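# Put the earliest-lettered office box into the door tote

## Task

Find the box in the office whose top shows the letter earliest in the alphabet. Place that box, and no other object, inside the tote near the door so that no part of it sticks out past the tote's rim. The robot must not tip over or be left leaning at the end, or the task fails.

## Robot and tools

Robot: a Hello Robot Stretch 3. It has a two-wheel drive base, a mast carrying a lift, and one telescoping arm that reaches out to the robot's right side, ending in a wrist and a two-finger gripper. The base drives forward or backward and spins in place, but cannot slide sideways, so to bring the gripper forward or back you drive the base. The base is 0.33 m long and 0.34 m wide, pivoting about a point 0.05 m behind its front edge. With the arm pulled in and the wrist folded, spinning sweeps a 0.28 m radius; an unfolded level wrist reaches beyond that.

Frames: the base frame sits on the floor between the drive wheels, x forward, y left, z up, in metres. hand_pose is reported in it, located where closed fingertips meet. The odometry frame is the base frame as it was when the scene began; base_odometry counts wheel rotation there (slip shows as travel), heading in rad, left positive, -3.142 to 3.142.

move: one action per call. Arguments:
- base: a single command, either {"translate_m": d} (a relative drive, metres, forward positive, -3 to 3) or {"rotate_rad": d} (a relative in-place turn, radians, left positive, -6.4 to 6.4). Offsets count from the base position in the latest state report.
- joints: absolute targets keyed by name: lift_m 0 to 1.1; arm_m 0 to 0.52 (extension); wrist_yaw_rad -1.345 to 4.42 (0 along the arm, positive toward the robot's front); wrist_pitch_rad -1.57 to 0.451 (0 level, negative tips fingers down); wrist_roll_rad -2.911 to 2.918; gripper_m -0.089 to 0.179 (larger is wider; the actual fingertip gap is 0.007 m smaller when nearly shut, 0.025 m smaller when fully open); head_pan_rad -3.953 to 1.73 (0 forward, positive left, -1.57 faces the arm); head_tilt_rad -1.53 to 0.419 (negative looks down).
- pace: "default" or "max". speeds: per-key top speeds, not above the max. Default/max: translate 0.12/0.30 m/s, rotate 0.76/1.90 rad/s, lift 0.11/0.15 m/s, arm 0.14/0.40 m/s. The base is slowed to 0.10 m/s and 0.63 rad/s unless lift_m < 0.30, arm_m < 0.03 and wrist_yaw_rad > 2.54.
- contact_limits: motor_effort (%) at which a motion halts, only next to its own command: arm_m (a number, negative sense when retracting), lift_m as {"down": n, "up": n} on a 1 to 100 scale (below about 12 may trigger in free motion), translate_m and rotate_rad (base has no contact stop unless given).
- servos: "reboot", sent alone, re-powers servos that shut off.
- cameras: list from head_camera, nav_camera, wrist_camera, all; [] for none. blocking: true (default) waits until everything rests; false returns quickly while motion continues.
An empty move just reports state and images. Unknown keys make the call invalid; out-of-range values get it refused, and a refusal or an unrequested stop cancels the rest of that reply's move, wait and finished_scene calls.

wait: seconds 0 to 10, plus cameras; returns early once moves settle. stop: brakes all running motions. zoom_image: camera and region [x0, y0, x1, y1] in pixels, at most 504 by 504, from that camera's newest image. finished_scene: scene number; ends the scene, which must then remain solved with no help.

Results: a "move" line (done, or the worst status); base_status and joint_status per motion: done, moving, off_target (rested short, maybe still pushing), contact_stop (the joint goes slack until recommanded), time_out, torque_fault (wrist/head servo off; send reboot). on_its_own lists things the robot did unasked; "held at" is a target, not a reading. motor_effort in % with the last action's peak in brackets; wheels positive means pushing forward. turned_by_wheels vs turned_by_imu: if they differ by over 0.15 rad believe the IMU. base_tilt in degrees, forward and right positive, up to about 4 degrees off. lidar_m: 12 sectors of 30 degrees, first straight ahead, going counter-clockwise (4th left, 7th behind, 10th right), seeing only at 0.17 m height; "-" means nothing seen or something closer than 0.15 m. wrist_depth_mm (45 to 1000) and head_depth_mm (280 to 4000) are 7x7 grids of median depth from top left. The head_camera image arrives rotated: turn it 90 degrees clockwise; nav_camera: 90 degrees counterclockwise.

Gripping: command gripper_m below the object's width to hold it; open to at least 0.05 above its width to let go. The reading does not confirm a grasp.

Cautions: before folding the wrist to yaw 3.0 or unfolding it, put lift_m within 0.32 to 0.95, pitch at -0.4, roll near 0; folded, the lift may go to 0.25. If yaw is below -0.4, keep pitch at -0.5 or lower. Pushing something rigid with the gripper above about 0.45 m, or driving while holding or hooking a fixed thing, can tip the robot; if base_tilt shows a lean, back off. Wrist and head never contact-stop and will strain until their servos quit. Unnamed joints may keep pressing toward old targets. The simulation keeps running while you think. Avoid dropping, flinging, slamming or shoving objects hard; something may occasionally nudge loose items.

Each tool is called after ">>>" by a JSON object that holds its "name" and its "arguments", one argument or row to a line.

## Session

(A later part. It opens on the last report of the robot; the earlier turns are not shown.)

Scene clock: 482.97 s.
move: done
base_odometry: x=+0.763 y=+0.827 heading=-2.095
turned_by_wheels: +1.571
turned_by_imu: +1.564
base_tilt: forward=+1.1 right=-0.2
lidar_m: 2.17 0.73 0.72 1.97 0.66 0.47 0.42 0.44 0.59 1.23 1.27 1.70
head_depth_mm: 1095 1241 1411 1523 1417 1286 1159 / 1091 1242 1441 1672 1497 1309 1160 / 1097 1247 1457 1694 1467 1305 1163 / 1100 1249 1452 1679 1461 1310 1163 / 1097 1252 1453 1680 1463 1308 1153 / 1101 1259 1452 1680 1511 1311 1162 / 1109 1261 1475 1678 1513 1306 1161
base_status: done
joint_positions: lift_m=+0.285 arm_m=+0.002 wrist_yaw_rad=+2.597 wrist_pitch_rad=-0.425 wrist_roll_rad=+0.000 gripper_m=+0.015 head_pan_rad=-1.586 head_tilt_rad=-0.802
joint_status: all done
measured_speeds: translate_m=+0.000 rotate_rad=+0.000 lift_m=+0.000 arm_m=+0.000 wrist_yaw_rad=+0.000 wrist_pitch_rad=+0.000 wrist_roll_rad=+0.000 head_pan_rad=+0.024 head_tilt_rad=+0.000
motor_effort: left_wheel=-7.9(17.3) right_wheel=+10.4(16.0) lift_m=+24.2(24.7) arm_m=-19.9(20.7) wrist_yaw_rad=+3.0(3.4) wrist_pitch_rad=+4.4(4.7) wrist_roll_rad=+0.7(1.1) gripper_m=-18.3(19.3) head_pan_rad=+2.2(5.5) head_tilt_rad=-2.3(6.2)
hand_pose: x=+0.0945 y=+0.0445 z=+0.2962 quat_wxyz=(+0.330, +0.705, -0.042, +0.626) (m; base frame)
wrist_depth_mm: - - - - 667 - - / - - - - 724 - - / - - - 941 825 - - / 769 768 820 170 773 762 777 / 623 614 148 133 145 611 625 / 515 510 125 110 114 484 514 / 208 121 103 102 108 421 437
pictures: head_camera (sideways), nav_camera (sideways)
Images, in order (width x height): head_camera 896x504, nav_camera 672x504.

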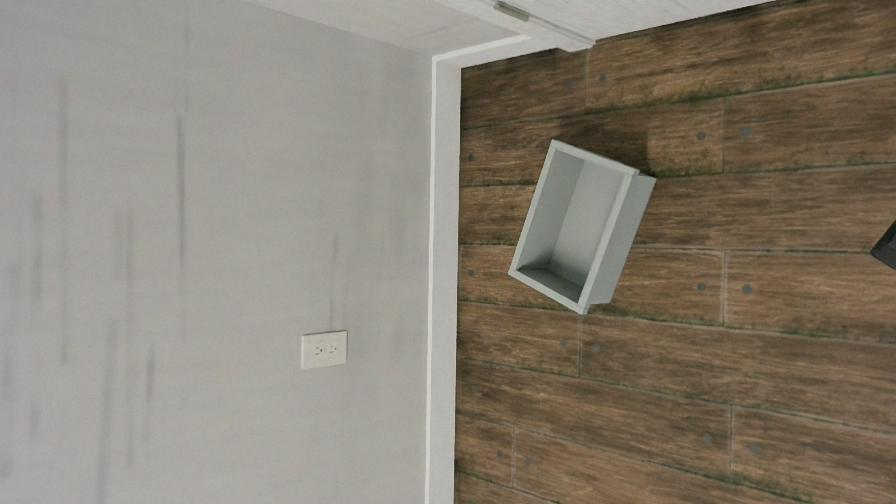

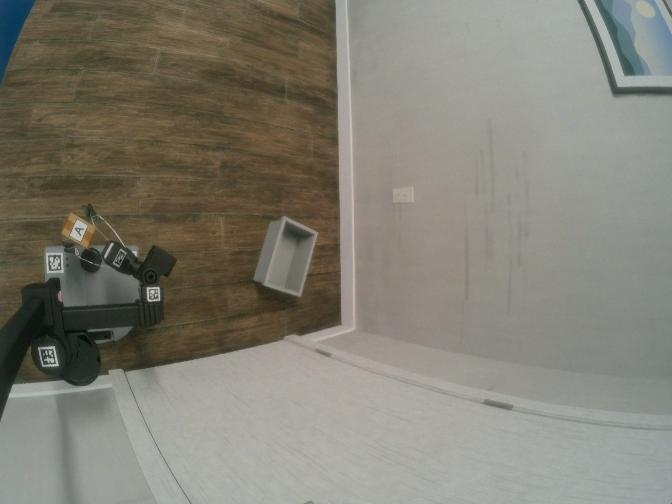

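>>> {"name": "move", "arguments": {
  "base": {"rotate_rad": -1.571},
  "pace": "max",
  "cameras": []
}}

>>> {"name": "move", "arguments": {
  "base": {"translate_m": 0.3},
  "pace": "max",
  "cameras": []
}}

>>> {"name": "move", "arguments": {
  "base": {"rotate_rad": 1.571},
  "joints": {"head_pan_rad": -1.57, "head_tilt_rad": -1.0},
  "pace": "max",
  "cameras": ["head_camera", "nav_camera"]
}}

Scene clock: 509.40 s.
move: done
base_odometry: x=+0.763 y=+0.827 heading=+2.617
turned_by_wheels: -1.571
turned_by_imu: -1.563
base_tilt: forward=+0.9 right=-0.1
lidar_m: 1.23 1.28 1.73 2.05 0.72 0.72 1.85 0.65 0.47 0.41 0.44 0.60
head_depth_mm: 365 413 480 572 702 915 1129 / 366 416 482 578 711 936 1145 / 368 418 487 580 720 942 1144 / 341 389 462 552 676 913 1143 / 349 398 466 558 702 926 1141 / 356 406 474 549 709 941 1156 / 358 409 477 540 714 950 1169
base_status: done
joint_positions: lift_m=+0.285 arm_m=+0.002 wrist_yaw_rad=+2.597 wrist_pitch_rad=-0.425 wrist_roll_rad=+0.000 gripper_m=+0.015 head_pan_rad=-1.570 head_tilt_rad=-0.800
joint_status: not commanded
measured_speeds: all 0
motor_effort: left_wheel=+9.8(17.6) right_wheel=-9.0(15.9) lift_m=+29.4(29.4) arm_m=-20.2(20.9) wrist_yaw_rad=+2.6(3.4) wrist_pitch_rad=+4.3(4.6) wrist_roll_rad=+0.7(1.1) gripper_m=-18.8(19.8) head_pan_rad=+2.0(4.4) head_tilt_rad=+0.3(1.8)
hand_pose: x=+0.0945 y=+0.0445 z=+0.2962 quat_wxyz=(+0.330, +0.705, -0.042, +0.626) (m; base frame)
wrist_depth_mm: - - - - - - - / - - - - - - - / - - - - - - 950 / 768 758 805 168 763 762 774 / 613 620 147 132 146 624 597 / 516 509 125 110 114 481 516 / 208 121 103 102 108 421 443
pictures: none
No camera images: "cameras" was empty.

Scene clock: 511.70 s.
move: done
base_odometry: x=+0.503 y=+0.977 heading=+2.617
turned_by_wheels: +0.000
turned_by_imu: +0.000
base_tilt: forward=+0.9 right=-0.1
lidar_m: 0.94 0.97 1.31 2.72 1.15 0.95 1.85 0.64 0.44 0.42 0.44 0.59
head_depth_mm: 343 390 452 511 666 837 1127 / 345 393 453 514 672 877 1128 / 346 394 458 546 679 891 1135 / 349 396 462 551 686 905 1147 / 350 399 464 556 690 912 1139 / 352 401 468 561 699 928 1140 / 354 405 473 564 706 935 1158
base_status: done
joint_positions: lift_m=+0.285 arm_m=+0.002 wrist_yaw_rad=+2.597 wrist_pitch_rad=-0.425 wrist_roll_rad=+0.000 gripper_m=+0.015 head_pan_rad=-1.570 head_tilt_rad=-0.800
joint_status: not commanded
measured_speeds: all 0
motor_effort: left_wheel=+5.5(20.1) right_wheel=-2.1(8.6) lift_m=+31.0(31.2) arm_m=-19.4(20.4) wrist_yaw_rad=+2.4(3.7) wrist_pitch_rad=+4.2(4.7) wrist_roll_rad=+0.8(1.1) gripper_m=-18.8(19.6) head_pan_rad=+2.2(4.1) head_tilt_rad=+1.0(2.1)
hand_pose: x=+0.0945 y=+0.0445 z=+0.2962 quat_wxyz=(+0.330, +0.705, -0.042, +0.626) (m; base frame)
wrist_depth_mm: - - - - - - - / - - - - - - - / - - - - - 893 - / 754 764 797 169 752 765 748 / 614 629 147 132 145 582 545 / 508 514 125 110 114 121 505 / 208 120 103 101 108 120 382
pictures: none
No camera images: "cameras" was empty.

Scene clock: 513.80 s.
move: done
base_odometry: x=+0.503 y=+0.977 heading=-2.095
turned_by_wheels: +1.571
turned_by_imu: +1.565
base_tilt: forward=+0.8 right=-0.1
lidar_m: 2.93 1.16 0.95 1.95 0.65 0.44 0.42 0.44 0.58 0.94 0.96 1.29
head_depth_mm: 889 1051 1281 1447 1330 1223 1119 / 894 1046 1294 1479 1342 1222 683 / 896 1062 1303 1489 1325 1217 945 / 905 1065 1291 1473 1326 1218 774 / 907 1074 1320 1485 1336 1221 1122 / 911 1075 1315 1499 1362 1219 1116 / 911 1089 1326 1518 1358 1230 1124
base_status: done
joint_positions: lift_m=+0.285 arm_m=+0.002 wrist_yaw_rad=+2.597 wrist_pitch_rad=-0.425 wrist_roll_rad=+0.000 gripper_m=+0.015 head_pan_rad=-1.570 head_tilt_rad=-0.999
joint_status: all done
measured_speeds: all 0
motor_effort: left_wheel=-8.1(16.7) right_wheel=+10.0(15.9) lift_m=+29.7(31.1) arm_m=-20.2(20.9) wrist_yaw_rad=+2.6(3.4) wrist_pitch_rad=+4.2(4.7) wrist_roll_rad=+0.8(1.1) gripper_m=-18.1(19.1) head_pan_rad=+2.9(3.4) head_tilt_rad=-6.1(6.7)
hand_pose: x=+0.0945 y=+0.0445 z=+0.2962 quat_wxyz=(+0.330, +0.705, -0.042, +0.626) (m; base frame)
wrist_depth_mm: - - - 891 - - - / - - - - - - - / - - - - - - - / 776 755 815 169 766 762 760 / 610 623 147 133 146 615 619 / 518 521 125 110 114 483 516 / 207 121 103 101 108 419 443
pictures: head_camera (sideways), nav_camera (sideways)
Images, in order (width x height): head_camera 896x504, nav_camera 672x504.

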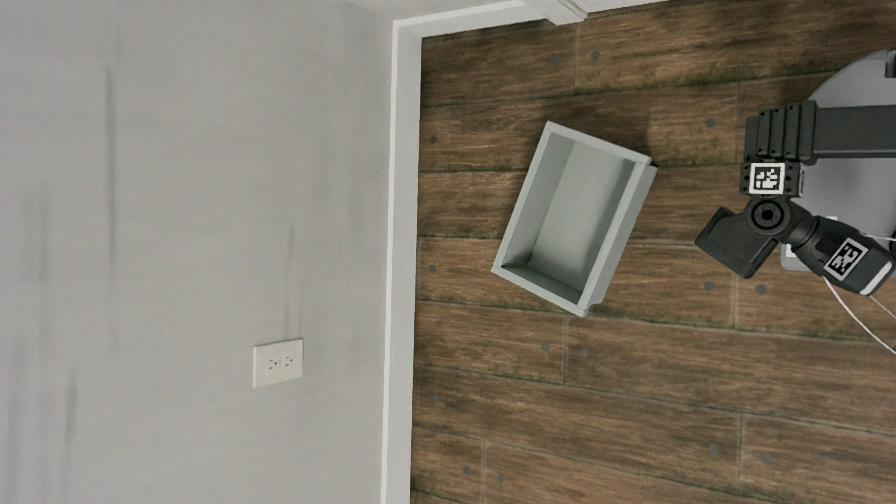

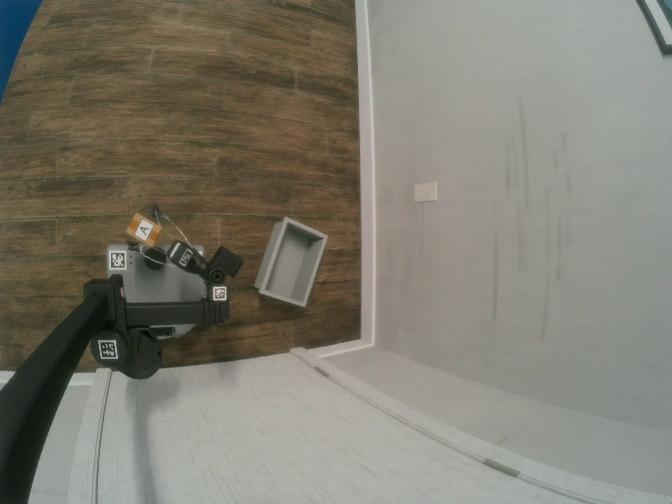

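>>> {"name": "move", "arguments": {
  "base": {"translate_m": -0.02},
  "joints": {"lift_m": 0.5, "wrist_yaw_rad": 0.0},
  "cameras": []
}}

>>> {"name": "move", "arguments": {
  "joints": {"arm_m": 0.374, "wrist_pitch_rad": -1.57},
  "cameras": ["wrist_camera", "head_camera", "nav_camera"]
}}

Scene clock: 523.37 s.
move: done
base_odometry: x=+0.513 y=+0.994 heading=-2.095
turned_by_wheels: +0.000
turned_by_imu: +0.001
base_tilt: forward=+0.9 right=-0.2
lidar_m: 2.94 1.16 0.96 1.87 0.62 0.42 0.40 0.42 0.55 0.94 0.96 1.29
head_depth_mm: 896 1057 1288 1451 1315 1231 1096 / 898 1059 1297 1471 1343 532 489 / 902 1064 1311 1468 797 544 953 / 907 1068 1316 1493 1289 1177 980 / 906 1068 1318 1488 1345 1224 1124 / 910 1077 1332 1502 1346 1216 1118 / 913 1088 1332 1497 1351 1219 1120
base_status: done
joint_positions: lift_m=+0.500 arm_m=+0.002 wrist_yaw_rad=+0.003 wrist_pitch_rad=-0.425 wrist_roll_rad=+0.000 gripper_m=+0.015 head_pan_rad=-1.570 head_tilt_rad=-1.000
joint_status: all done
measured_speeds: all 0
motor_effort: left_wheel=-6.9(12.4) right_wheel=-3.4(6.8) lift_m=+31.3(32.8) arm_m=-16.7(18.5) wrist_yaw_rad=-2.5(6.2) wrist_pitch_rad=+4.1(4.7) wrist_roll_rad=+0.9(1.1) gripper_m=-17.9(19.8) head_pan_rad=+2.4(3.7) head_tilt_rad=-5.3(6.9)
hand_pose: x=-0.0208 y=-0.3703 z=+0.5112 quat_wxyz=(+0.692, +0.150, -0.691, -0.148) (m; base frame)
wrist_depth_mm: - - - - - - - / - - - - - - - / - - - - - - - / - - - 160 - - 398 / - - 145 133 139 - 400 / 758 743 124 110 114 121 433 / 674 121 103 101 108 120 476
pictures: none
No camera images: "cameras" was empty.

Scene clock: 527.30 s.
move: done
base_odometry: x=+0.513 y=+0.994 heading=-2.095
turned_by_wheels: +0.000
turned_by_imu: +0.001
base_tilt: forward=+1.1 right=-0.1
lidar_m: 2.95 1.16 0.96 1.87 0.62 0.42 0.40 0.42 0.56 0.94 0.97 1.29
head_depth_mm: 895 1050 1295 1436 1307 1217 1105 / 900 1057 1223 688 596 537 490 / 896 1062 1213 803 1301 1219 975 / 901 1068 1315 1490 1340 1224 990 / 907 1073 1318 1493 1323 1224 1124 / 908 1079 1322 1494 1360 1219 1118 / 915 1087 1326 1507 1347 1236 1127
base_status: not commanded
joint_positions: lift_m=+0.500 arm_m=+0.374 wrist_yaw_rad=+0.003 wrist_pitch_rad=-1.564 wrist_roll_rad=+0.000 gripper_m=+0.015 head_pan_rad=-1.570 head_tilt_rad=-1.000
joint_status: all done
measured_speeds: all 0
motor_effort: left_wheel=-7.1(7.4) right_wheel=-3.4(4.3) lift_m=+21.7(31.3) arm_m=+20.9(23.6) wrist_yaw_rad=-2.1(2.6) wrist_pitch_rad=-1.4(5.2) wrist_roll_rad=+0.6(1.1) gripper_m=-18.0(20.1) head_pan_rad=+2.0(3.4) head_tilt_rad=-6.4(6.7)
hand_pose: x=-0.0217 y=-0.4966 z=+0.3823 quat_wxyz=(+0.503, +0.499, -0.500, -0.498) (m; base frame)
wrist_depth_mm: 513 514 507 502 500 500 461 / 529 519 420 518 505 519 471 / 534 534 425 - 515 514 444 / 542 534 420 158 528 534 462 / 550 548 149 132 144 541 469 / 574 557 125 113 118 542 471 / 582 573 103 101 108 557 477
pictures: head_camera (sideways), nav_camera (sideways), wrist_camera
Images, in order (width x height): head_camera 896x504, nav_camera 672x504, wrist_camera 644x364.

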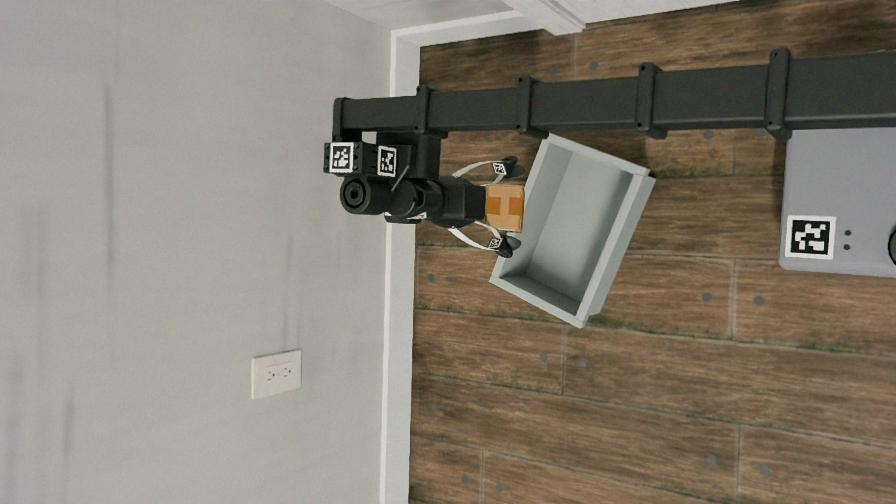

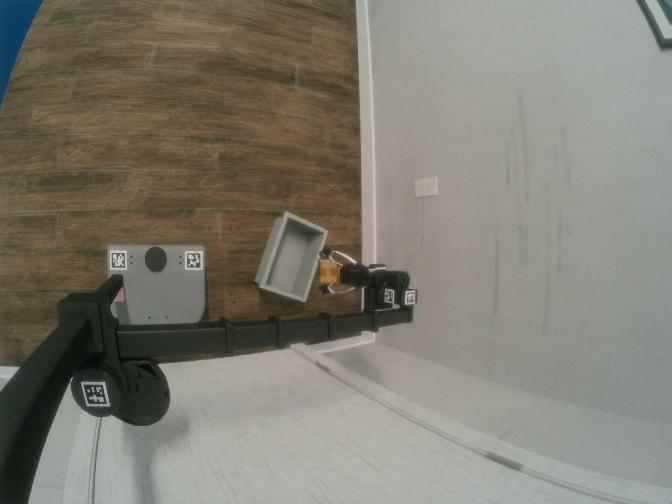

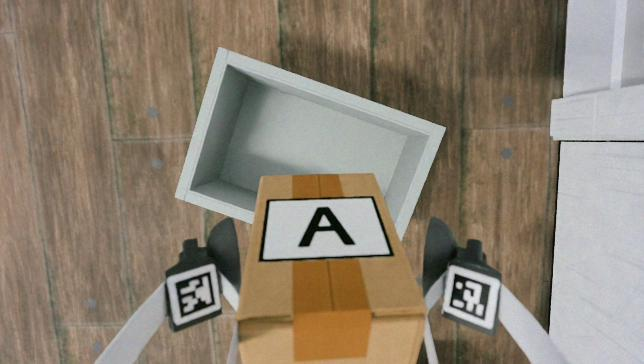

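>>> {"name": "move", "arguments": {
  "joints": {"lift_m": 0.215},
  "cameras": ["wrist_camera"]
}}

>>> {"name": "move", "arguments": {
  "joints": {"lift_m": 0.17},
  "speeds": {"lift_m": 0.03},
  "contact_limits": {"lift_m": {"down": 13}},
  "cameras": ["wrist_camera", "head_camera"]
}}

Scene clock: 539.90 s.
move: done
base_odometry: x=+0.513 y=+0.994 heading=-2.095
turned_by_wheels: +0.000
turned_by_imu: +0.001
base_tilt: forward=+0.9 right=-0.1
lidar_m: 2.95 1.16 0.96 1.87 0.62 0.42 0.40 0.42 0.56 0.94 0.97 1.29
head_depth_mm: 891 1058 1283 1443 1307 1219 1113 / 898 1062 1289 1479 1334 1206 953 / 898 1062 1306 1483 1117 1204 967 / 902 1067 1304 1483 1308 1216 992 / 904 1071 1323 1493 1337 1227 1117 / 910 1081 1326 1501 1360 1223 1116 / 910 1084 1337 1517 1364 1230 1116
base_status: not commanded
joint_positions: lift_m=+0.215 arm_m=+0.374 wrist_yaw_rad=+0.003 wrist_pitch_rad=-1.564 wrist_roll_rad=+0.000 gripper_m=+0.015 head_pan_rad=-1.570 head_tilt_rad=-1.000
joint_status: all done
measured_speeds: all 0
motor_effort: left_wheel=-7.0(7.3) right_wheel=-3.7(4.5) lift_m=+21.4(24.7) arm_m=+8.1(15.0) wrist_yaw_rad=-2.2(2.8) wrist_pitch_rad=-1.2(1.6) wrist_roll_rad=+0.9(1.0) gripper_m=-18.0(19.7) head_pan_rad=+1.2(3.1) head_tilt_rad=-5.2(6.3)
hand_pose: x=-0.0217 y=-0.4965 z=+0.0973 quat_wxyz=(+0.502, +0.499, -0.500, -0.498) (m; base frame)
wrist_depth_mm: - - 191 148 129 237 238 / - - - 221 171 130 131 / - - - - - 199 135 / - - - 158 - - - / 214 241 144 131 138 - - / 181 187 125 113 118 121 261 / 151 101 107 102 105 114 269
pictures: wrist_camera
Images, in order (width x height): wrist_camera 644x364.

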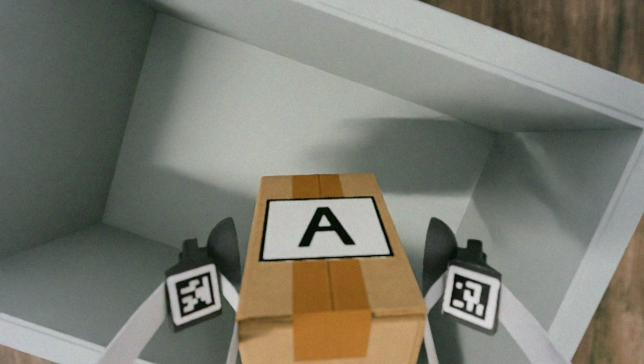

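Scene clock: 541.83 s.
move: done
base_odometry: x=+0.513 y=+0.994 heading=-2.095
turned_by_wheels: +0.000
turned_by_imu: +0.000
base_tilt: forward=+0.8 right=+0.0
lidar_m: 2.95 1.16 0.96 1.87 0.62 0.42 0.40 0.41 0.56 0.94 0.97 1.29
head_depth_mm: 893 1051 1294 1444 1300 1224 1112 / 898 1058 1292 1490 1350 1206 964 / 902 1062 1299 1481 1055 1203 960 / 900 1062 1318 1482 1326 1224 987 / 906 1077 1317 1491 1328 1228 1123 / 909 1073 1329 1498 1351 1224 1118 / 914 1077 1336 1510 1353 1229 1122
base_status: not commanded
joint_positions: lift_m=+0.170 arm_m=+0.374 wrist_yaw_rad=+0.003 wrist_pitch_rad=-1.564 wrist_roll_rad=+0.000 gripper_m=+0.015 head_pan_rad=-1.570 head_tilt_rad=-1.000
joint_status: all done
measured_speeds: all 0
motor_effort: left_wheel=-7.1(7.2) right_wheel=-3.7(4.1) lift_m=+21.5(23.3) arm_m=+4.4(8.0) wrist_yaw_rad=-2.2(2.6) wrist_pitch_rad=-1.1(1.7) wrist_roll_rad=+0.7(1.1) gripper_m=-18.8(19.8) head_pan_rad=+1.8(2.6) head_tilt_rad=-4.6(6.1)
contact_limits: lift_m down 13 (down: maximum 72; up: maximum 65)
hand_pose: x=-0.0217 y=-0.4965 z=+0.0523 quat_wxyz=(+0.502, +0.499, -0.500, -0.498) (m; base frame)
wrist_depth_mm: - 198 193 146 113 93 86 / - - - - 171 127 107 / - - - - - 189 141 / - - - 157 - - - / - - 143 132 137 - - / 181 186 125 113 117 121 - / 150 100 106 101 106 114 -
pictures: head_camera (sideways), wrist_camera
Images, in order (width x height): head_camera 896x504, wrist_camera 644x364.

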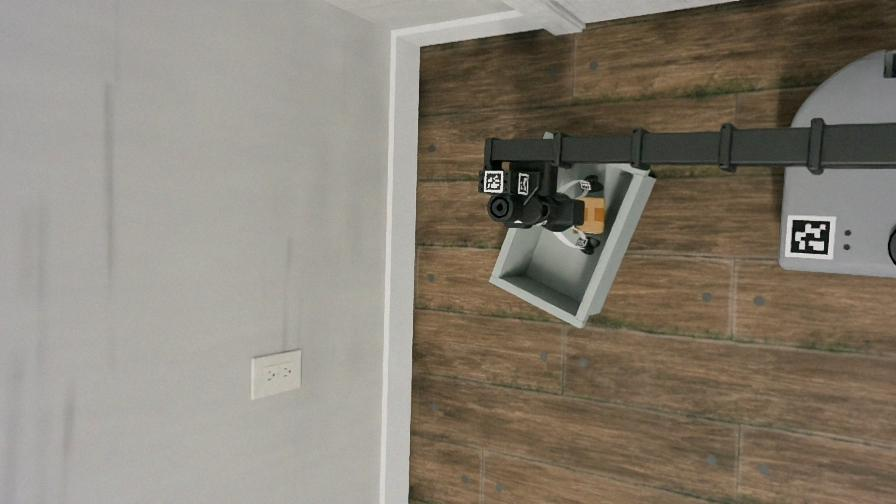

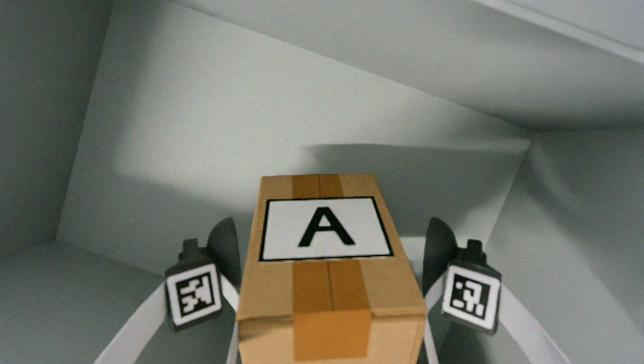

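>>> {"name": "move", "arguments": {
  "joints": {"lift_m": 0.125},
  "speeds": {"lift_m": 0.03},
  "contact_limits": {"lift_m": {"down": 13}},
  "cameras": ["wrist_camera", "head_camera"]
}}

Scene clock: 545.80 s.
move: contact_stop
base_odometry: x=+0.513 y=+0.994 heading=-2.095
turned_by_wheels: +0.000
turned_by_imu: +0.001
base_tilt: forward=+0.9 right=-0.2
lidar_m: 2.95 1.16 0.96 1.87 0.62 0.42 0.40 0.42 0.55 0.94 0.97 1.29
head_depth_mm: 893 1059 1287 1451 1311 1218 1123 / 895 1054 1294 1484 1344 1201 967 / 902 1060 1300 1486 1061 1187 957 / 899 1069 1308 1485 1318 1224 990 / 906 1078 1315 1502 1341 1227 1119 / 911 1075 1324 1501 1352 1224 1116 / 915 1085 1334 1506 1357 1219 1118
base_status: not commanded
joint_positions: lift_m=+0.155 arm_m=+0.374 wrist_yaw_rad=+0.002 wrist_pitch_rad=-1.576 wrist_roll_rad=+0.000 gripper_m=+0.015 head_pan_rad=-1.570 head_tilt_rad=-1.000
joint_status: lift_m contact_stop (moved -0.015 of -0.045)
measured_speeds: all 0
on_its_own: lift_m is slack since a contact_stop (your +0.125 is given up)
motor_effort: left_wheel=-5.5(7.2) right_wheel=-3.3(4.0) lift_m=+24.9(25.1) arm_m=-3.6(3.6) wrist_yaw_rad=-1.4(2.4) wrist_pitch_rad=+0.5(3.9) wrist_roll_rad=+0.8(1.1) gripper_m=-18.8(19.5) head_pan_rad=+1.1(2.1) head_tilt_rad=-4.2(6.1)
contact_limits: lift_m down 13 (down: maximum 72; up: maximum 65)
hand_pose: x=-0.0217 y=-0.4935 z=+0.0375 quat_wxyz=(+0.499, +0.502, -0.498, -0.501) (m; base frame)
wrist_depth_mm: - 184 184 157 122 97 86 / - 188 187 186 184 134 112 / 193 193 191 191 188 188 143 / 199 196 195 161 193 192 - / - - 147 130 146 196 - / 176 178 125 109 116 120 - / 145 102 103 101 104 113 -
pictures: head_camera (sideways), wrist_camera
Images, in order (width x height): head_camera 896x504, wrist_camera 644x364.

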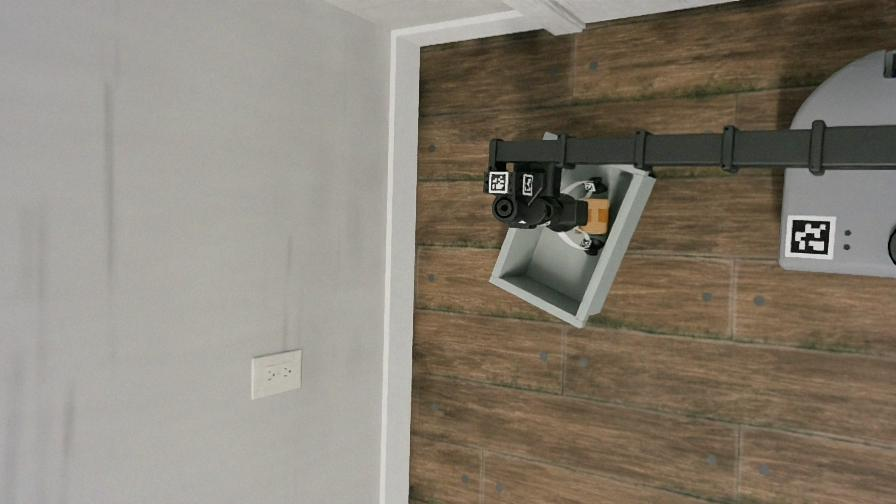

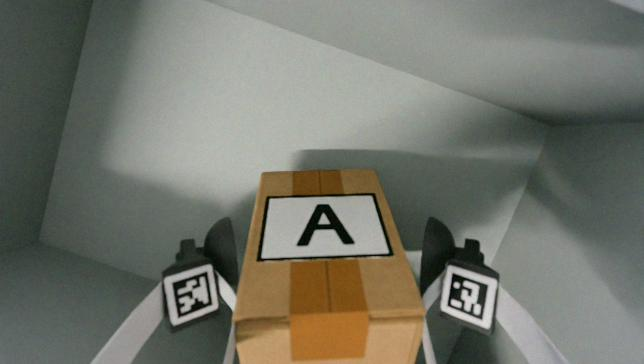

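>>> {"name": "move", "arguments": {
  "joints": {"lift_m": 0.155, "gripper_m": 0.12},
  "cameras": ["wrist_camera"]
}}

>>> {"name": "move", "arguments": {
  "joints": {"lift_m": 0.45},
  "cameras": ["wrist_camera", "head_camera"]
}}

Scene clock: 550.77 s.
move: done
base_odometry: x=+0.513 y=+0.994 heading=-2.095
turned_by_wheels: +0.000
turned_by_imu: +0.001
base_tilt: forward=+0.9 right=-0.2
lidar_m: 2.94 1.16 0.96 1.87 0.62 0.42 0.40 0.42 0.55 0.94 0.97 1.30
head_depth_mm: 891 1056 1287 1440 1311 1218 1114 / 899 1057 1288 1489 1335 1204 961 / 901 1056 1303 1479 1053 1193 958 / 909 1072 1317 1487 1322 1211 997 / 905 1073 1312 1496 1327 1228 1118 / 908 1073 1321 1510 1353 1219 1116 / 914 1088 1329 1512 1362 1238 1125
base_status: not commanded
joint_positions: lift_m=+0.155 arm_m=+0.374 wrist_yaw_rad=+0.002 wrist_pitch_rad=-1.571 wrist_roll_rad=+0.000 gripper_m=+0.120 head_pan_rad=-1.570 head_tilt_rad=-1.000
joint_status: all done
measured_speeds: all 0
motor_effort: left_wheel=-5.7(5.8) right_wheel=-3.9(4.1) lift_m=+25.7(26.0) arm_m=-12.4(12.5) wrist_yaw_rad=-1.3(2.2) wrist_pitch_rad=-0.3(1.2) wrist_roll_rad=+0.7(1.1) gripper_m=+0.4(86.0) head_pan_rad=+1.4(2.3) head_tilt_rad=-5.1(5.6)
hand_pose: x=-0.0217 y=-0.4949 z=+0.0375 quat_wxyz=(+0.501, +0.501, -0.499, -0.500) (m; base frame)
wrist_depth_mm: - 184 184 150 117 97 85 / - 187 187 185 183 130 113 / 193 191 190 188 189 187 134 / 196 196 195 193 194 192 - / - - 198 148 148 153 - / 178 124 131 150 148 122 - / - 122 174 154 153 115 -
pictures: wrist_camera
Images, in order (width x height): wrist_camera 644x364.

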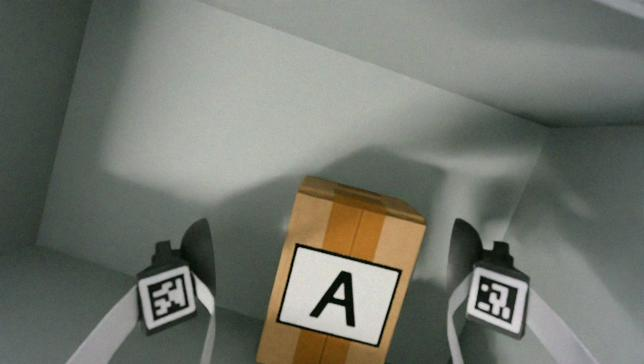

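Scene clock: 554.27 s.
move: done
base_odometry: x=+0.513 y=+0.994 heading=-2.095
turned_by_wheels: +0.000
turned_by_imu: +0.001
base_tilt: forward=+0.9 right=-0.2
lidar_m: 2.94 1.16 0.96 1.87 0.62 0.42 0.40 0.42 0.56 0.94 0.97 1.29
head_depth_mm: 891 1049 1295 1439 1310 1217 1118 / 895 1054 1259 757 652 586 531 / 902 1057 1260 799 1304 1225 972 / 902 1063 1315 1486 1328 1229 985 / 905 1073 1317 1488 1334 1231 1123 / 908 1077 1321 1508 1355 1225 1122 / 919 1087 1336 1513 1341 1225 1124
base_status: not commanded
joint_positions: lift_m=+0.450 arm_m=+0.374 wrist_yaw_rad=+0.002 wrist_pitch_rad=-1.570 wrist_roll_rad=+0.000 gripper_m=+0.120 head_pan_rad=-1.570 head_tilt_rad=-1.000
joint_status: all done
measured_speeds: all 0
motor_effort: left_wheel=-5.4(5.8) right_wheel=-3.0(4.2) lift_m=+29.4(32.2) arm_m=-19.5(19.5) wrist_yaw_rad=-1.4(1.9) wrist_pitch_rad=-0.3(0.6) wrist_roll_rad=+0.9(1.0) gripper_m=+0.4(1.4) head_pan_rad=+1.2(2.1) head_tilt_rad=-3.9(5.9)
hand_pose: x=-0.0217 y=-0.4951 z=+0.3325 quat_wxyz=(+0.501, +0.500, -0.499, -0.500) (m; base frame)
wrist_depth_mm: 464 463 457 459 451 445 440 / 477 472 360 459 463 465 440 / 483 477 - - 378 470 445 / 500 489 - 436 485 488 443 / 502 506 497 418 419 486 444 / 521 123 516 517 505 125 447 / 530 520 527 518 516 128 426
pictures: head_camera (sideways), wrist_camera
Images, in order (width x height): head_camera 896x504, wrist_camera 644x364.

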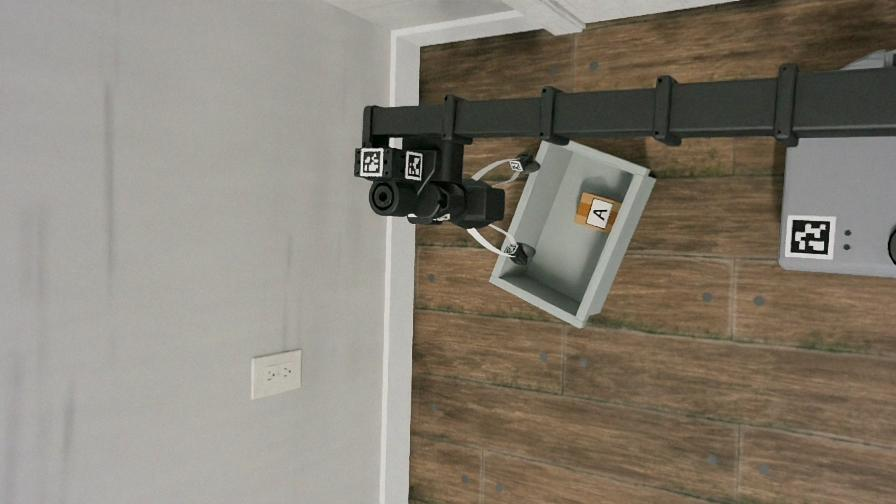

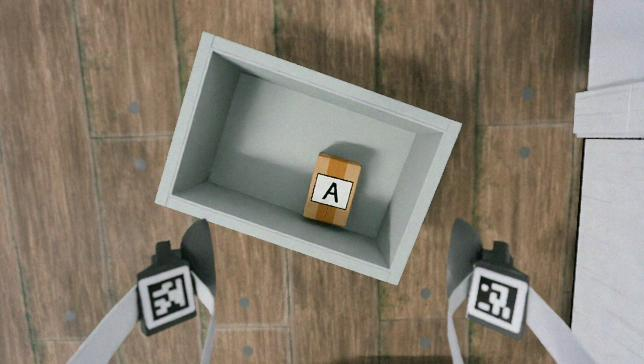

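>>> {"name": "finished_scene", "arguments": {
  "scene": 1
}}

The scene is finished: the task was done.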